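# Press and release the bell's button with a robot arm

## Task

Ring the bell by pushing its button fully down briefly and then letting it spring back up. The press counts only if the bell remains standing and where it was; a bell that is tipped over or shifted means failure.

## Robot and tools

Robot: two FANUC CRX-5iA arms, left_arm and right_arm, each ending in a two-finger parallel gripper (pads open to 50 mm). The left base sits near (-0.023, +0.331, +0.020) m and the right near (+0.039, -0.302, +0.020) m in the scene frame, each yawed only slightly. Scene frame: origin at table-top height halfway between the nominal bases, +z up, +x out over the table, left_arm toward +y (these names do not match image sides). A camera stand stands behind the arms.

Frames: every hand position, orientation, Hand target and wrist-camera pose is given in that arm's own base frame. cam_high and the table use the scene frame. Offsets are taken along the arm's base axes, and rotations turn about the Hand target's position. The gripper's fingers point along its +z and close along its x; end_effector_position is the point between the pads, and the fingertips extend 17.5 mm past it. A block about 10 cm long sticks out toward the gripper's -y.

The 18-number row (used by execute_actions and move): one flat list covering both arms, every value in [-1, 1]. Order: left dx, dy, dz, rx, ry, rz, left gripper position, force_limit, speed, then the same nine for the right. dx..rz are an offset (not a pose) from the arm's Hand target as it was when the action or move began; 1.0 equals 0.6 m for dx/dy/dz or 180 degrees for the rotation vector rx/ry/rz. Each row is measured from that same start point, not from the previous row, and a repeated offset in a new call moves further. Sending six zeros re-commands the current Hand target. Gripper position: +1 fully open, about -0.65 pads meet, -1 closes until stopped by an object. force_limit: -1 about 20 N, 0 about 102 N, +1 about 185 N per pad. speed: -1 is 20 mm/s, 0 is 85, +1 is 150. Gripper numbers are commands even when 0, so resend the previous values to leave a gripper unchanged.

execute_actions(actions, cameras): actions is a list of actions; each action is up to 15 rows, one per 1/30 s step, and a short action repeats its last row. An empty list returns state plus all camera images. cameras names which of cam_high, cam_left_wrist, cam_right_wrist to show (["all"] for every one, [] none).

move(target, speed, blend, blocking, cameras): target is one 18-number row or up to 15 rows, all offsets from the same starting Hand targets, never chained. Each gripper travels a straight line, both arms finishing together, within 10 s total. speed is the path top speed in m/s, 0.002 to 1 (default 0.25), one value or one per target; turning is capped at twice that in rad/s. blend (metres) rounds corners of a list; 0 stops at each point. blocking=false returns after about 0.5 s while motion continues. The result adds a move: line giving the ending (done, off_target, moving, held, fault) and any limits (paced = pose clipped, held = steps withheld). done means the arm rests within 3 mm and 2 degrees of its goal; neither done nor off_target tells you about contact. Paths do not avoid obstacles or the other arm.

wait(seconds 0 to 10) lets time pass holding commands. stop() brakes a running move; fingers keep moving. zoom_image(camera, region=[x0,y0,x1,y1]) enlarges a pixel region (max 504 by 504) of the newest image from that camera. read_manual(section) only returns licence text. finished_scene(scene) ends the current scene irreversibly; pass its number.

Results: end_effector_position (m) and end_effector_quat_wxyz per arm; Hand target (last commanded pose after clipping, the base for the next offsets); Tool commands; object_status (0 moving, 1 blocked while opening, 2 blocked while closing i.e. holding, 3 reached position or pads met); position_measured in counts, opening about (250 - value) x 0.202 mm; Joint velocities, which may read within noise; Flange force along gripper axes, noisy, larger during acceleration, sometimes no reading. MOTOR HOT warns of overheating.

Control behaviour: each step the command is clipped to 70 mm and 16 degrees from the measured pose, so one action may fall short. A gripper often rests short of its Hand target; a new command, even zeros, pushes again. Grippers lag their path more at higher speed.

Hazards: arms are stiff, so aiming even slightly beyond a firm surface can trigger a fault. A net outside force of 150 N, or contact torque at a joint limit (waist 110, shoulder 111, elbow 100, forearm roll 23.3, wrist pitch 22.7, wrist roll 23.4 N m), freezes that arm for 10 s. Overheating from holding loads, stretched reach or pushing at unreachable poses locks an arm for 30 to 60 s. A clearance check holds back commands bringing the arms too close, but contact between arms is still possible and can fail the task. To stop pressing on something, command the target back past the gripper.

For the bell: locate it with cam_high and zoom, bring one closed gripper above the button, lower it slowly to contact, press only a little beyond the button's travel, then lift clear. Avoid fast approaches, sideways sweeps and heavy pushes that could tip or slide the bell or knock anything off the table.

Each tool is called after ">>>" by a JSON object that holds its "fn" and its "kwargs".

## Session

>>> {"fn": "execute_actions", "kwargs": {"actions": []}}

Scene clock: 0.00 s.
left_arm: end_effector_position=(+0.5057, +0.1009, +0.3578) position_measured=3 object_status=3 end_effector_quat_wxyz=(-0.324, +0.849, +0.272, +0.317) | right_arm: end_effector_position=(+0.3972, -0.3488, +0.0897) position_measured=3 object_status=3 end_effector_quat_wxyz=(-0.309, +0.666, +0.265, +0.625)
Joint positions: left_arm=[-0.111 -0.086 0.03 -0.887 -1.36 -0.794] | right_arm=[-1.198 0.9 0.314 -1.276 -1.938 0.567]
Joint velocities: within noise
Flange force (N): no reading
Hand target: left_arm +0.5057, +0.1009, +0.3578; -0.324, +0.849, +0.272, +0.317 | right_arm +0.3972, -0.3488, +0.0897; -0.309, +0.666, +0.265, +0.625
Tool commands: left_gripper/position=+1.0 left_gripper/force_limit=+1.0 left_gripper/speed=+1.0 right_gripper/position=+1.0 right_gripper/force_limit=+1.0 right_gripper/speed=+1.0

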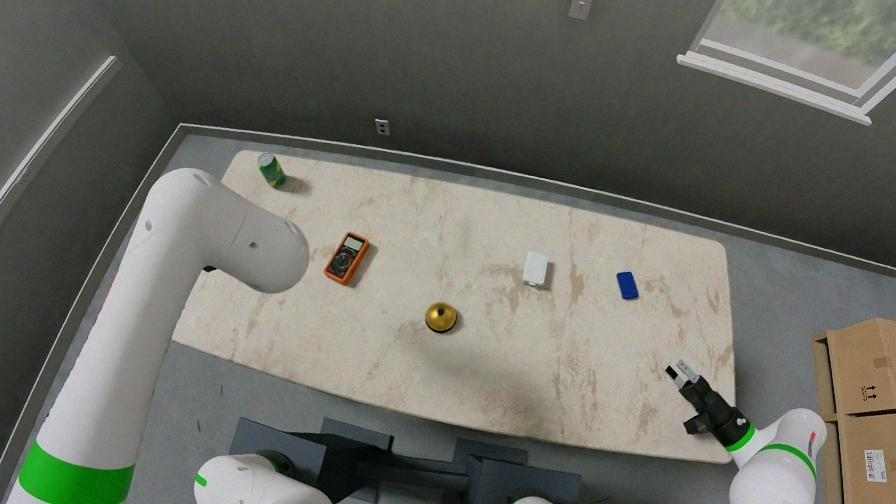

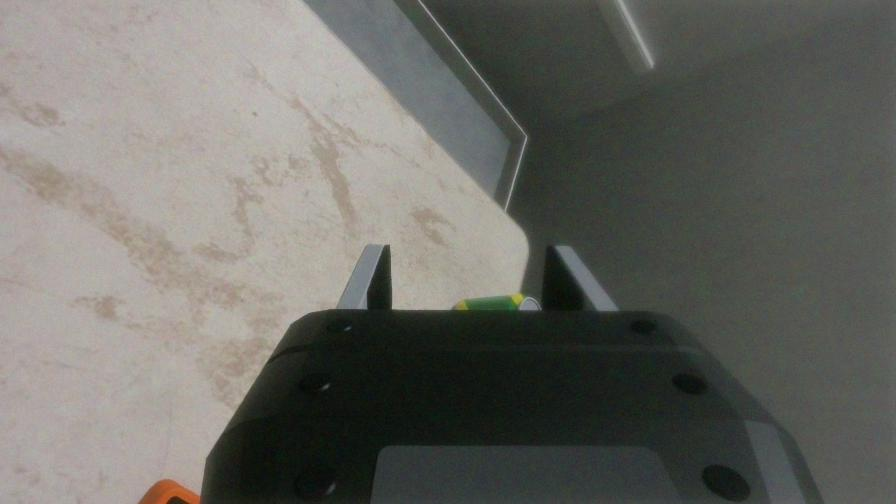

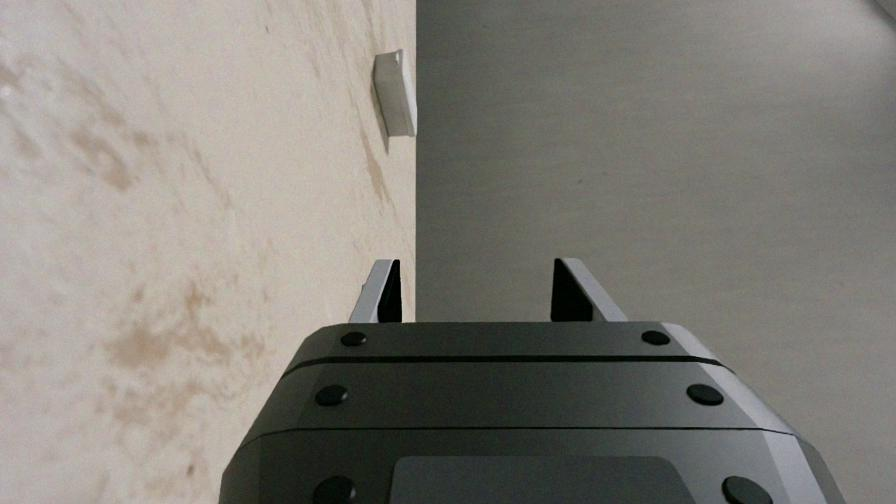

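>>> {"fn": "move", "kwargs": {"target": [0.0115,-0.7563,-0.2963,-0.2676,0.1341,0,-1,-0.8,1,0,0,0,0,0,0,1,1,1], "speed": 0.35, "cameras": ["cam_high","cam_left_wrist"]}}

Scene clock: 19.70 s.
left_arm: end_effector_position=(+0.5126, -0.3529, +0.1801) position_measured=251 object_status=3 end_effector_quat_wxyz=(+0.000, +0.952, +0.305, +0.000) | right_arm: end_effector_position=(+0.3972, -0.3488, +0.0897) position_measured=3 object_status=3 end_effector_quat_wxyz=(-0.309, +0.666, +0.265, +0.625)
Joint positions: left_arm=[-0.393 0.462 0.328 0 -1.437 -0.558] | right_arm=[-1.198 0.9 0.314 -1.276 -1.938 0.567]
Flange force (N): left_arm=[-7.5 -23.1 7.8] | right_arm=[4.6 0.5 -0.6]
Hand target: left_arm +0.5126, -0.3529, +0.1800; +0.000, +0.952, +0.305, +0.000 | right_arm +0.3972, -0.3488, +0.0897; -0.309, +0.666, +0.265, +0.625
Off the commanded pose: left_arm 0.000 m, 0 deg | right_arm 0.000 m, 0 deg.
move: done
camera_calibration:
cam_left_wrist: T_world_to_cam=[[0.801318, 0.598236, 0.0017532, -0.191549], [0.564648, -0.757289, 0.328156, -0.596264], [0.197643, -0.261968, -0.944622, 0.105974], [0, 0, 0, 1]] pos_world=[0.469225, -0.309191, 0.296109]
Images, in order (width x height): cam_high 896x504, cam_left_wrist 896x504.

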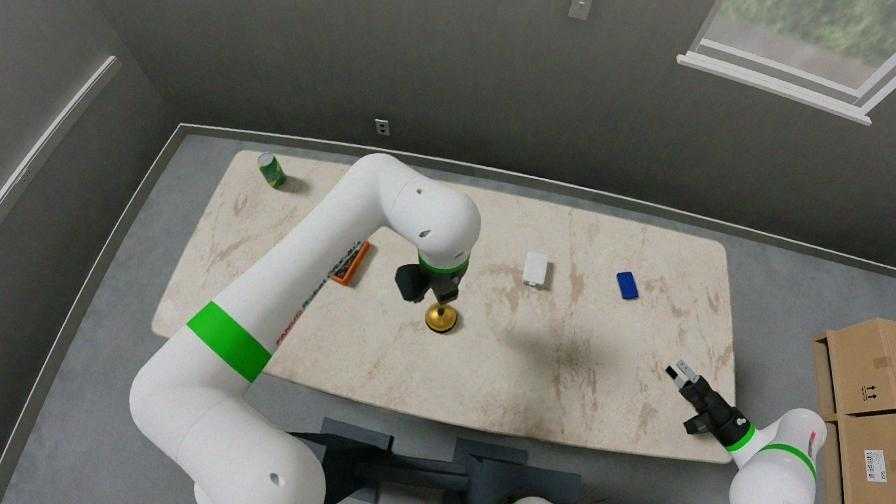

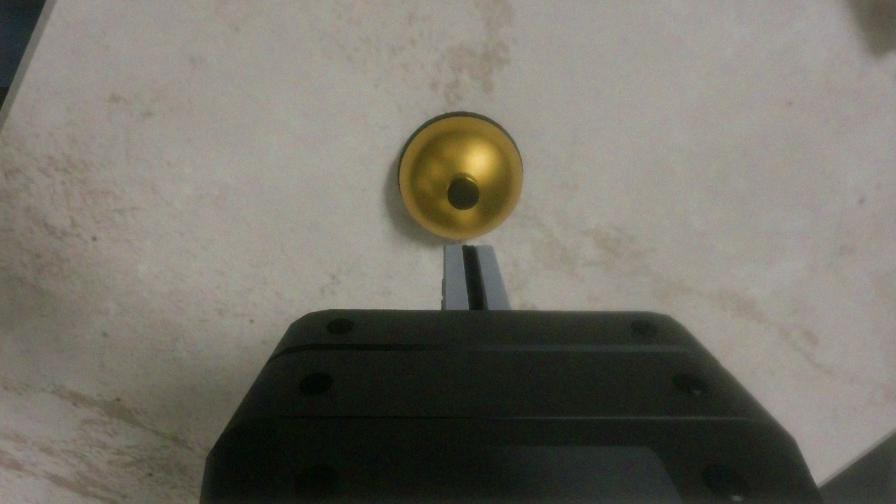

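>>> {"fn": "move", "kwargs": {"target": [0.0015,0,-0.1792,0,0,0,-1,-0.8,1,0,0,0,0,0,0,1,1,1], "speed": 0.15, "cameras": ["cam_high","cam_left_wrist"]}}

>>> {"fn": "zoom_image", "kwargs": {"camera": "cam_left_wrist", "region": [380, 100, 560, 320]}}

>>> {"fn": "zoom_image", "kwargs": {"camera": "cam_high", "region": [390, 260, 490, 350]}}

Scene clock: 51.30 s.
left_arm: end_effector_position=(+0.5135, -0.3528, +0.0725) position_measured=251 object_status=3 end_effector_quat_wxyz=(+0.000, +0.952, +0.305, +0.000) | right_arm: end_effector_position=(+0.3972, -0.3488, +0.0897) position_measured=3 object_status=3 end_effector_quat_wxyz=(-0.309, +0.666, +0.265, +0.625)
Joint positions: left_arm=[-0.392 0.53 0.169 0 -1.211 -0.559] | right_arm=[-1.198 0.9 0.314 -1.276 -1.938 0.567]
Flange force (N): left_arm=[-6.5 -22.1 2.7] | right_arm=[4.9 0.6 -0.4]
Hand target: left_arm +0.5135, -0.3529, +0.0725; +0.000, +0.952, +0.305, +0.000 | right_arm +0.3972, -0.3488, +0.0897; -0.309, +0.666, +0.265, +0.625
Off the commanded pose: left_arm 0.000 m, 0 deg | right_arm 0.000 m, 0 deg.
move: done
camera_calibration:
cam_left_wrist: T_world_to_cam=[[0.801371, 0.598165, 0.00191505, -0.192159], [0.564568, -0.75741, 0.328014, -0.561435], [0.197657, -0.26178, -0.944671, 0.00421505], [0, 0, 0, 1]] pos_world=[0.470125, -0.309191, 0.188509]
Images, in order (width x height): cam_high 896x504, cam_left_wrist 896x504.

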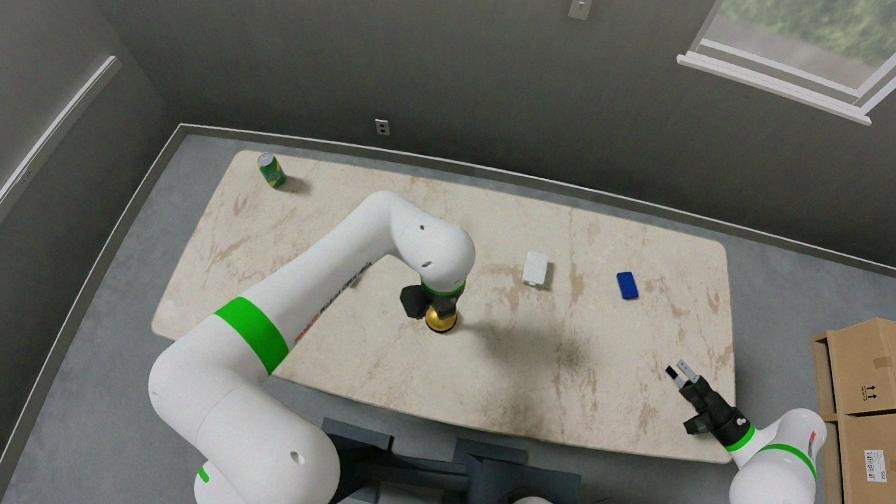

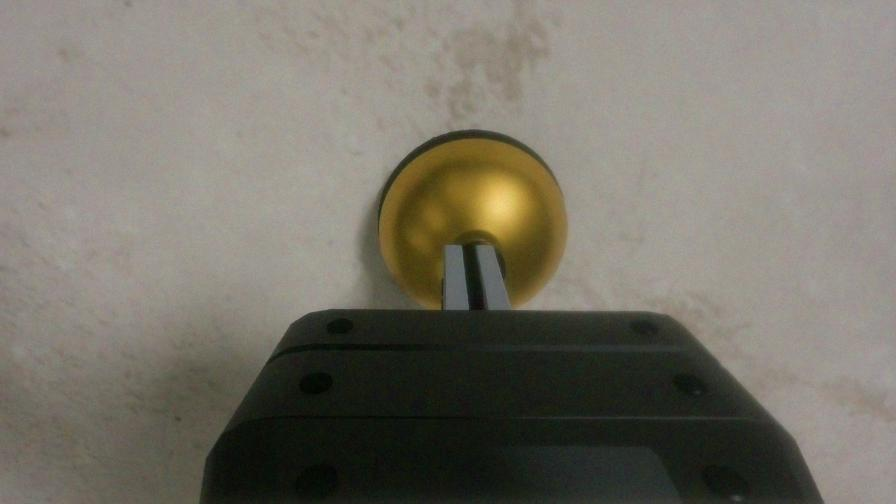

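Scaled by 2.291 from the camera's 896x504 image, which has a finer 1280x720 frame.

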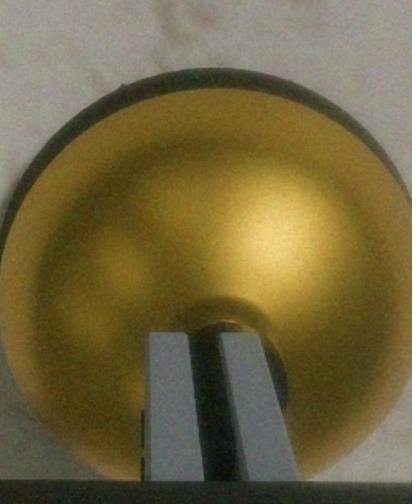

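Scaled by 5.040 from the camera's 896x504 image, which has a finer 1280x720 frame.

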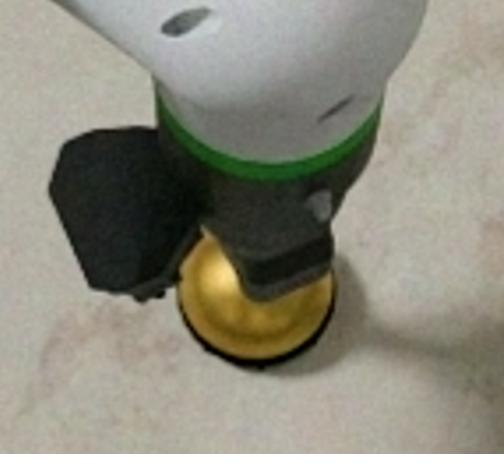

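>>> {"fn": "move", "kwargs": {"target": [[0.006,0.0015,-0.005,0,0,0,-1,-0.8,1,0,0,0,0,0,0,1,1,1],[0.006,0.0015,-0.02,0,0,0,-1,-0.8,1,0,0,0,0,0,0,1,1,1]], "speed": 0.04, "blend": 0.002, "cameras": ["cam_left_wrist"]}}

>>> {"fn": "zoom_image", "kwargs": {"camera": "cam_left_wrist", "region": [380, 100, 580, 320]}}

Scene clock: 66.10 s.
left_arm: end_effector_position=(+0.5171, -0.3521, +0.0607) position_measured=251 object_status=3 end_effector_quat_wxyz=(+0.000, +0.952, +0.305, +0.000) | right_arm: end_effector_position=(+0.3972, -0.3488, +0.0897) position_measured=3 object_status=3 end_effector_quat_wxyz=(-0.309, +0.666, +0.265, +0.625)
Joint positions: left_arm=[-0.388 0.546 0.165 0 -1.19 -0.563] | right_arm=[-1.198 0.9 0.314 -1.276 -1.938 0.567]
Flange force (N): left_arm=[-10.1 -31.4 -96.5] | right_arm=[4.6 0.6 -0.7]
Hand target: left_arm +0.5171, -0.3520, +0.0605; +0.000, +0.952, +0.305, +0.000 | right_arm +0.3972, -0.3488, +0.0897; -0.309, +0.666, +0.265, +0.625
Off the commanded pose: left_arm 0.000 m, 0 deg | right_arm 0.000 m, 0 deg.
move: done
camera_calibration:
cam_left_wrist: T_world_to_cam=[[0.801169, 0.598437, 0.00123017, -0.195198], [0.56493, -0.756986, 0.328369, -0.559096], [0.197439, -0.262384, -0.944549, -0.00753826], [0, 0, 0, 1]] pos_world=[0.473725, -0.308392, 0.176709]
Images, in order (width x height): cam_left_wrist 896x504.

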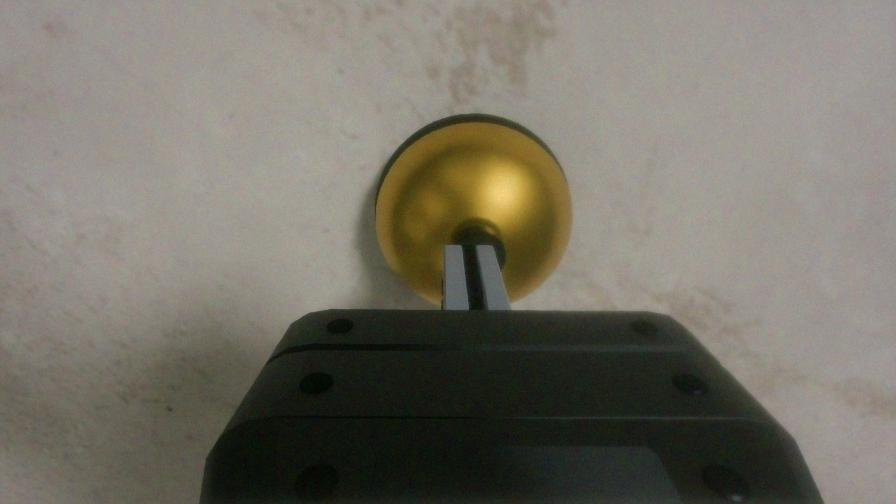

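Scaled by 2.291 from the camera's 896x504 image, which has a finer 1280x720 frame.

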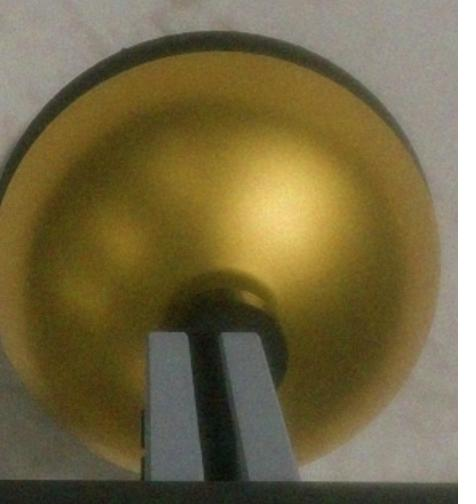

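>>> {"fn": "move", "kwargs": {"target": [0,0,0.07,0,0,0,-1,-0.8,1,0,0,0,0,0,0,1,1,1], "speed": 0.08, "cameras": ["cam_high","cam_left_wrist"]}}

>>> {"fn": "zoom_image", "kwargs": {"camera": "cam_left_wrist", "region": [380, 100, 580, 320]}}

Scene clock: 74.40 s.
left_arm: end_effector_position=(+0.5171, -0.3520, +0.1025) position_measured=251 object_status=3 end_effector_quat_wxyz=(+0.000, +0.952, +0.305, +0.000) | right_arm: end_effector_position=(+0.3972, -0.3488, +0.0897) position_measured=3 object_status=3 end_effector_quat_wxyz=(-0.309, +0.666, +0.265, +0.625)
Joint positions: left_arm=[-0.388 0.512 0.216 0 -1.275 -0.563] | right_arm=[-1.198 0.9 0.314 -1.276 -1.938 0.567]
Flange force (N): left_arm=[-6.7 -21.1 4.2] | right_arm=[4.6 0.4 -0.4]
Hand target: left_arm +0.5171, -0.3520, +0.1025; +0.000, +0.952, +0.305, +0.000 | right_arm +0.3972, -0.3488, +0.0897; -0.309, +0.666, +0.265, +0.625
Off the commanded pose: left_arm 0.000 m, 0 deg | right_arm 0.000 m, 0 deg.
move: done
camera_calibration:
cam_left_wrist: T_world_to_cam=[[0.801303, 0.598257, 0.00159365, -0.195508], [0.564705, -0.757238, 0.328174, -0.572674], [0.197539, -0.262067, -0.944616, 0.0320346], [0, 0, 0, 1]] pos_world=[0.473725, -0.308291, 0.218509]
Images, in order (width x height): cam_high 896x504, cam_left_wrist 896x504.

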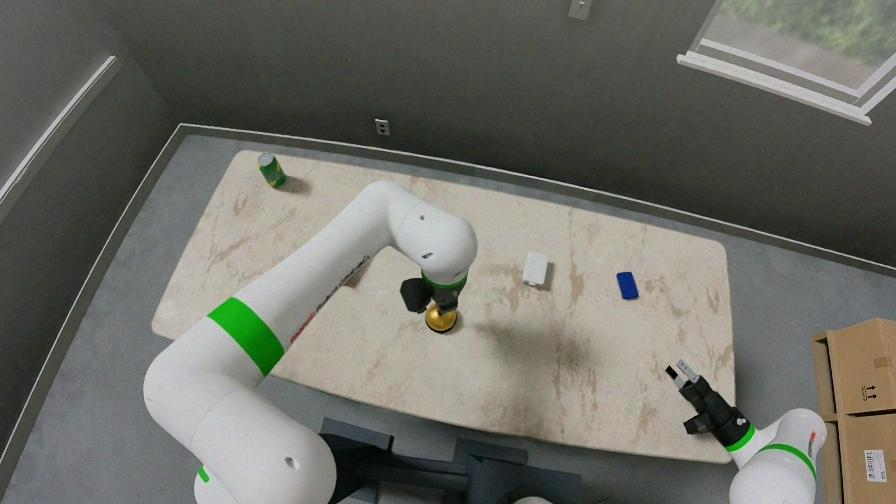

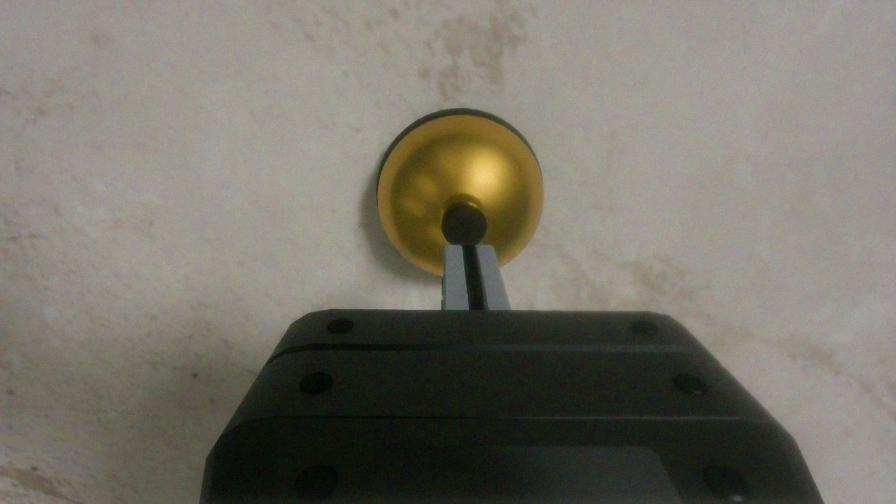

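Scaled by 2.291 from the camera's 896x504 image, which has a finer 1280x720 frame.

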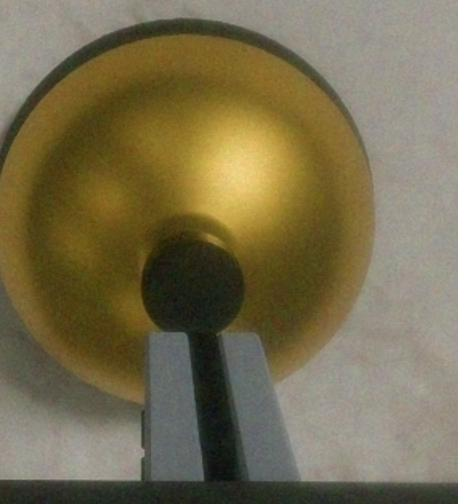

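>>> {"fn": "finished_scene", "kwargs": {"scene": 1}}

The scene is finished: the task was done.


## Next scene

The same job, from a new start.

>>> {"fn": "execute_actions", "kwargs": {"actions": []}}

>>> {"fn": "zoom_image", "kwargs": {"camera": "cam_high", "region": [150, 130, 650, 430]}}

Scene clock: 0.00 s.
left_arm: end_effector_position=(+0.8787, +0.0266, +0.0883) position_measured=3 object_status=3 end_effector_quat_wxyz=(+0.398, +0.044, +0.835, -0.378) | right_arm: end_effector_position=(+0.4846, +0.2406, +0.2312) position_measured=3 object_status=3 end_effector_quat_wxyz=(-0.143, -0.342, +0.925, -0.086)
Joint positions: left_arm=[0.335 0.925 0.124 1.564 -0.991 -0.004] | right_arm=[0.735 0.491 0.432 0.054 -1.842 1.55]
Joint velocities: within noise
Flange force (N): no reading
Hand target: left_arm +0.8787, +0.0266, +0.0883; +0.398, +0.044, +0.835, -0.378 | right_arm +0.4846, +0.2406, +0.2312; -0.143, -0.342, +0.925, -0.086
Tool commands: left_gripper/position=+1.0 left_gripper/force_limit=+1.0 left_gripper/speed=+1.0 right_gripper/position=+1.0 right_gripper/force_limit=+1.0 right_gripper/speed=+1.0
camera_calibration:
cam_left_wrist: T_world_to_cam=[[-0.688349, -0.241132, -0.684128, 0.680096], [0.132911, 0.885237, -0.445747, -0.0814473], [0.713099, -0.397758, -0.577303, -0.435488], [0, 0, 0, 1]] pos_world=[0.789515, 0.062874, 0.177559]
cam_right_wrist: T_world_to_cam=[[-0.732601, -0.600489, 0.320482, 0.432788], [-0.545056, 0.799569, 0.252196, 0.0288923], [-0.407688, 0.0100788, -0.913066, 0.539861], [0, 0, 0, 1]] pos_world=[0.552904, 0.231342, 0.346942]

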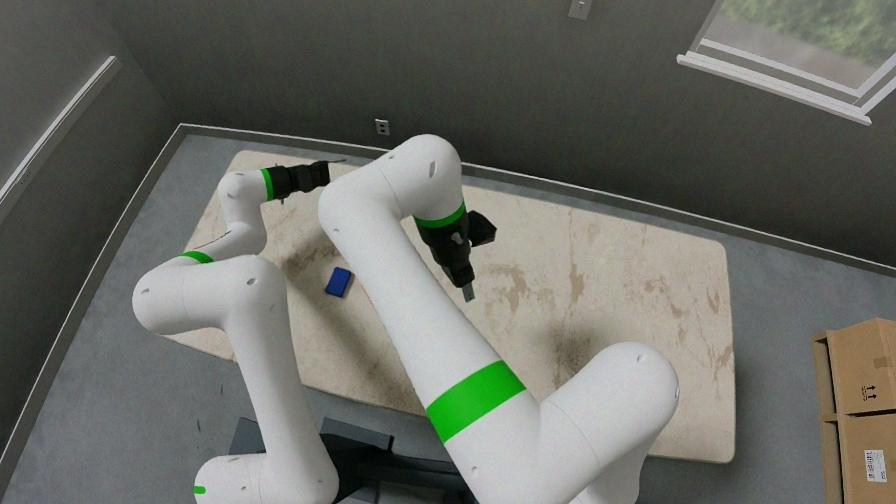

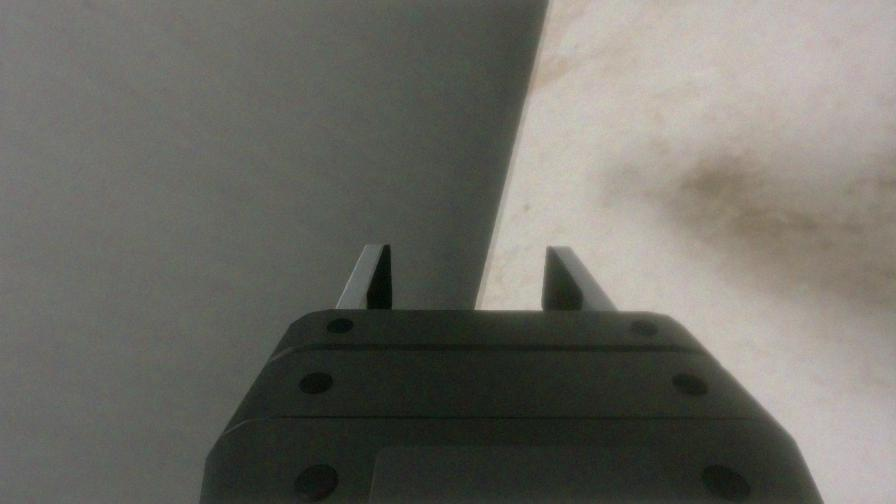

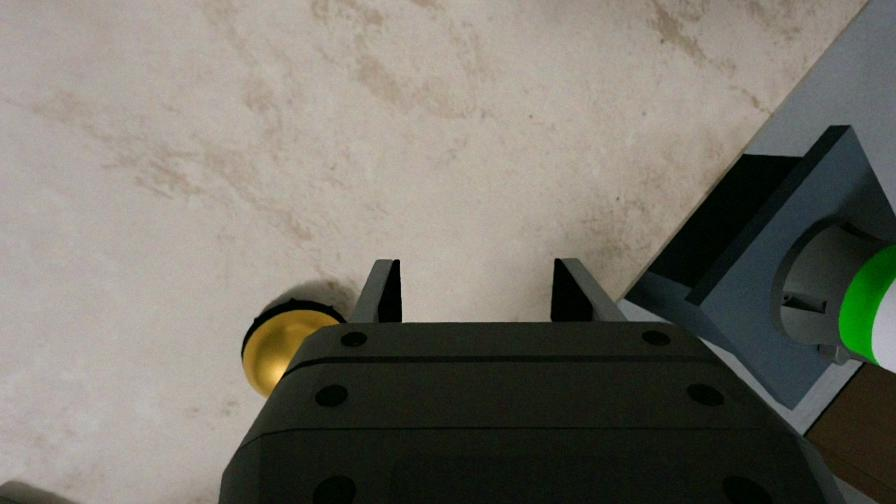

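Scaled by 1.008 from the camera's 896x504 image, which has a finer 1280x720 frame.

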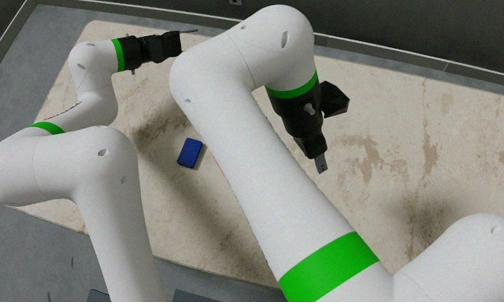

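>>> {"fn": "move", "kwargs": {"target": [0,0,0,0,0,0,1,1,1,-0.056,0.2207,-0.09,0.0834,-0.0669,0,-1,-0.8,1], "speed": 0.3, "cameras": ["cam_high","cam_right_wrist"]}}

>>> {"fn": "zoom_image", "kwargs": {"camera": "cam_right_wrist", "region": [300, 100, 620, 330]}}

Scene clock: 14.97 s.
left_arm: end_effector_position=(+0.8787, +0.0266, +0.0883) position_measured=3 object_status=3 end_effector_quat_wxyz=(+0.398, +0.044, +0.835, -0.378) | right_arm: end_effector_position=(+0.4510, +0.3729, +0.1773) position_measured=251 object_status=3 end_effector_quat_wxyz=(+0.000, -0.347, +0.938, +0.000)
Joint positions: left_arm=[0.335 0.925 0.124 1.564 -0.991 -0.004] | right_arm=[0.915 0.367 0.189 0 -1.392 1.364]
Flange force (N): left_arm=[15.1 -17.3 -12.5] | right_arm=[-0.4 -1.8 -3.1]
Hand target: left_arm +0.8787, +0.0266, +0.0883; +0.398, +0.044, +0.835, -0.378 | right_arm +0.4510, +0.3730, +0.1772; +0.000, -0.347, +0.938, +0.000
Off the commanded pose: left_arm 0.000 m, 0 deg | right_arm 0.000 m, 0 deg.
move: done
camera_calibration:
cam_right_wrist: T_world_to_cam=[[-0.766333, -0.642437, -0.00280777, 0.593173], [-0.606874, 0.722463, 0.331286, -0.039115], [-0.210802, 0.255579, -0.943526, 0.300597], [0, 0, 0, 1]] pos_world=[0.494196, 0.332509, 0.298245]
Images, in order (width x height): cam_high 896x504, cam_right_wrist 896x504.

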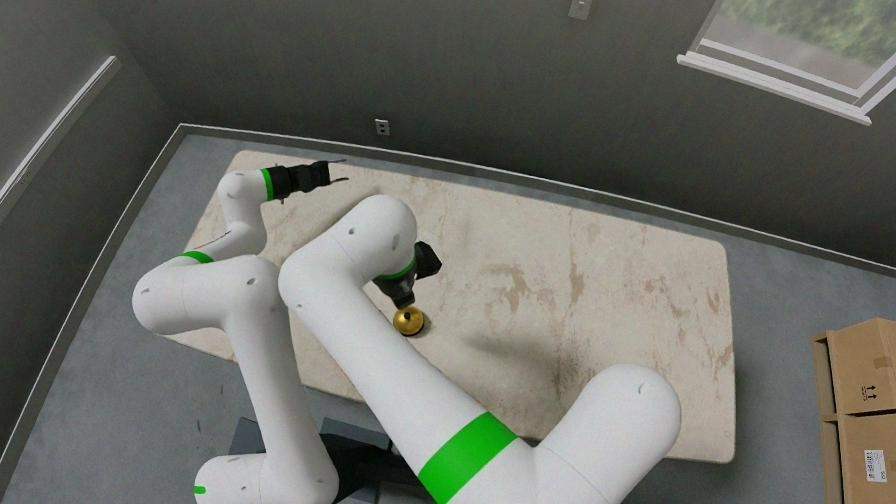

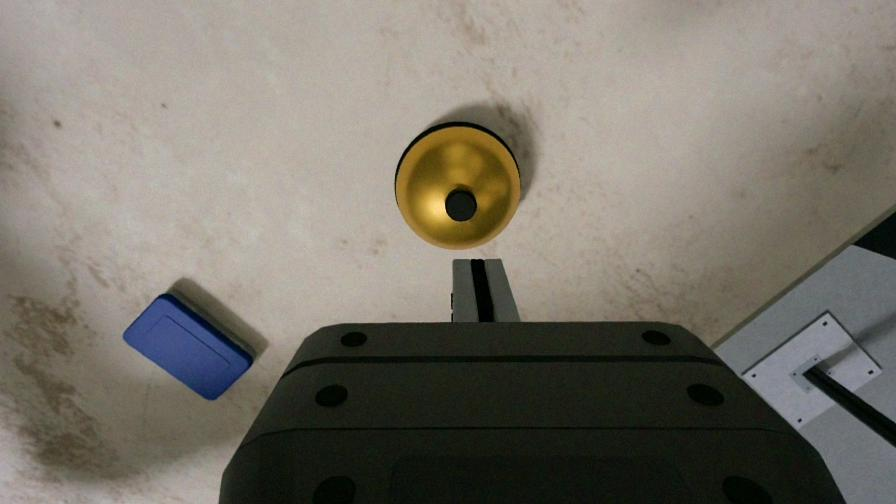

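Scaled by 1.575 from the camera's 896x504 image, which has a finer 1280x720 frame.

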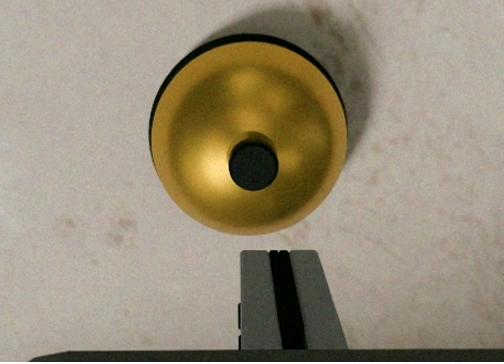

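>>> {"fn": "move", "kwargs": {"target": [0,0,0,0,0,0,1,1,1,0.0083,0,-0.155,0,0,0,-1,-0.8,1], "speed": 0.15, "cameras": ["cam_right_wrist"]}}

>>> {"fn": "zoom_image", "kwargs": {"camera": "cam_right_wrist", "region": [380, 100, 580, 320]}}

Scene clock: 28.83 s.
left_arm: end_effector_position=(+0.8787, +0.0266, +0.0883) position_measured=3 object_status=3 end_effector_quat_wxyz=(+0.398, +0.044, +0.835, -0.378) | right_arm: end_effector_position=(+0.4559, +0.3730, +0.0843) position_measured=251 object_status=3 end_effector_quat_wxyz=(+0.000, -0.347, +0.938, +0.000)
Joint positions: left_arm=[0.335 0.925 0.124 1.564 -0.991 -0.004] | right_arm=[0.908 0.438 0.064 0 -1.195 1.371]
Flange force (N): left_arm=[15.1 -17.4 -12.4] | right_arm=[0.0 0.7 -2.8]
Hand target: left_arm +0.8787, +0.0266, +0.0883; +0.398, +0.044, +0.835, -0.378 | right_arm +0.4560, +0.3730, +0.0842; +0.000, -0.347, +0.938, +0.000
Off the commanded pose: left_arm 0.000 m, 0 deg | right_arm 0.000 m, 0 deg.
move: done
camera_calibration:
cam_right_wrist: T_world_to_cam=[[-0.766347, -0.642421, -0.00286848, 0.59668], [-0.606852, 0.722437, 0.331385, -0.00535418], [-0.210816, 0.255696, -0.943491, 0.213843], [0, 0, 0, 1]] pos_world=[0.499096, 0.332509, 0.205245]
Images, in order (width x height): cam_right_wrist 896x504.

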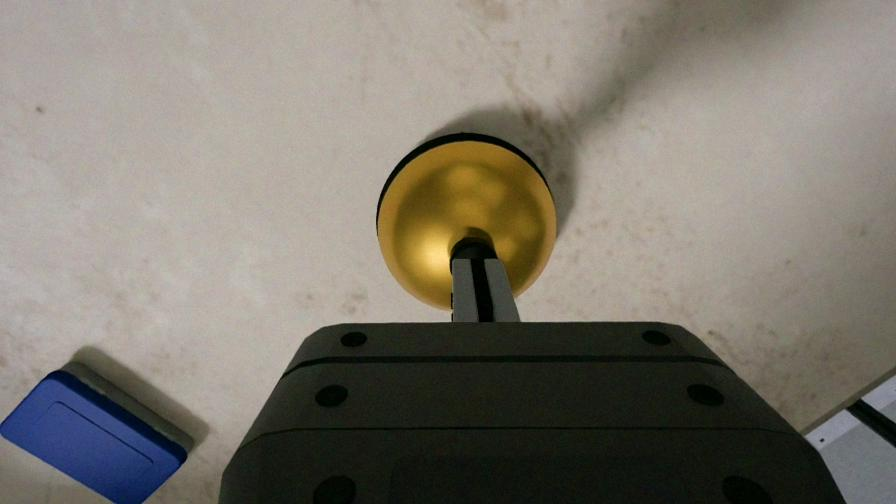

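Scaled by 2.291 from the camera's 896x504 image, which has a finer 1280x720 frame.

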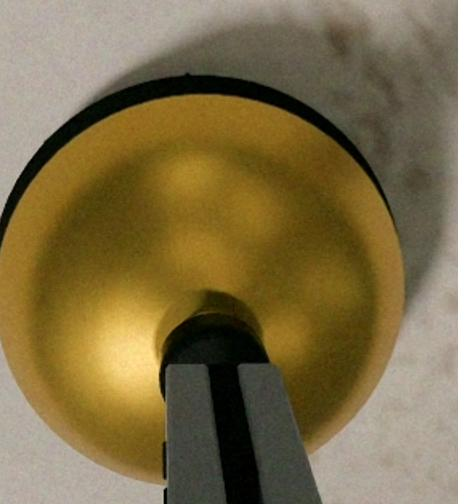

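>>> {"fn": "move", "kwargs": {"target": [[0,0,0,0,0,0,1,1,1,0.0043,-0.0027,-0.01,0,0,0,-1,-0.8,1],[0,0,0,0,0,0,1,1,1,0.0043,-0.0027,-0.036,0,0,0,-1,-0.8,1]], "speed": 0.04, "blend": 0.002, "cameras": ["cam_right_wrist"]}}

Scene clock: 38.07 s.
left_arm: end_effector_position=(+0.8787, +0.0266, +0.0883) position_measured=3 object_status=3 end_effector_quat_wxyz=(+0.398, +0.044, +0.835, -0.378) | right_arm: end_effector_position=(+0.4586, +0.3713, +0.0628) position_measured=251 object_status=3 end_effector_quat_wxyz=(+0.001, -0.347, +0.938, +0.000)
Joint positions: left_arm=[0.335 0.925 0.124 1.564 -0.991 -0.004] | right_arm=[0.903 0.461 0.042 0 -1.151 1.376]
Flange force (N): left_arm=[15.8 -17.2 -12.5] | right_arm=[7.4 13.0 -90.5]
Hand target: left_arm +0.8787, +0.0266, +0.0883; +0.398, +0.044, +0.835, -0.378 | right_arm +0.4585, +0.3714, +0.0626; +0.000, -0.347, +0.938, +0.000
Off the commanded pose: left_arm 0.000 m, 0 deg | right_arm 0.000 m, 0 deg.
move: done
camera_calibration:
cam_right_wrist: T_world_to_cam=[[-0.766188, -0.642609, -0.00306019, 0.597677], [-0.607161, 0.722347, 0.331014, 0.00478522], [-0.210502, 0.255477, -0.943621, 0.194569], [0, 0, 0, 1]] pos_world=[0.501796, 0.330909, 0.183844]
Images, in order (width x height): cam_right_wrist 896x504.

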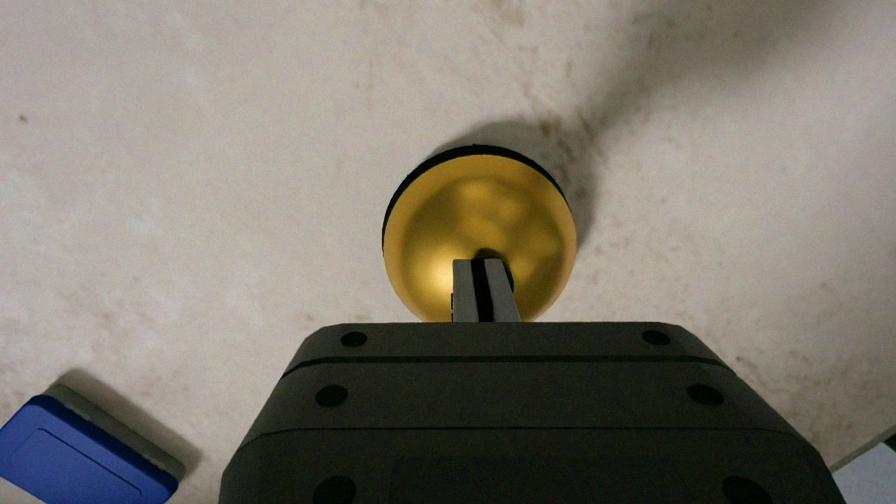

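>>> {"fn": "move", "kwargs": {"target": [0,0,0,0,0,0,1,1,1,0,0,0.07,0,0,0,-1,-0.8,1], "speed": 0.08, "cameras": ["cam_right_wrist"]}}

Scene clock: 41.90 s.
left_arm: end_effector_position=(+0.8787, +0.0266, +0.0883) position_measured=3 object_status=3 end_effector_quat_wxyz=(+0.398, +0.044, +0.835, -0.378) | right_arm: end_effector_position=(+0.4586, +0.3713, +0.1046) position_measured=251 object_status=3 end_effector_quat_wxyz=(+0.000, -0.347, +0.938, +0.000)
Joint positions: left_arm=[0.335 0.925 0.124 1.564 -0.991 -0.004] | right_arm=[0.903 0.424 0.093 0 -1.239 1.376]
Flange force (N): left_arm=[15.0 -17.0 -12.6] | right_arm=[-1.3 0.2 -4.0]
Hand target: left_arm +0.8787, +0.0266, +0.0883; +0.398, +0.044, +0.835, -0.378 | right_arm +0.4585, +0.3714, +0.1046; +0.000, -0.347, +0.938, +0.000
Off the commanded pose: left_arm 0.000 m, 0 deg | right_arm 0.000 m, 0 deg.
move: done
camera_calibration:
cam_right_wrist: T_world_to_cam=[[-0.766289, -0.64249, -0.00284448, 0.597768], [-0.606961, 0.722448, 0.33116, -0.00921833], [-0.210712, 0.255491, -0.94357, 0.234102], [0, 0, 0, 1]] pos_world=[0.501796, 0.330909, 0.225645]
Images, in order (width x height): cam_right_wrist 896x504.

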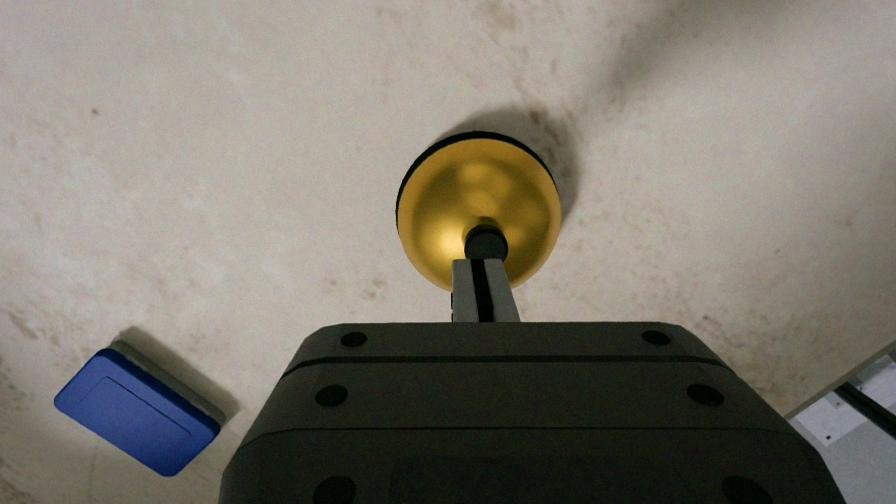

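>>> {"fn": "finished_scene", "kwargs": {"scene": 2}}

The scene is finished: the task was done.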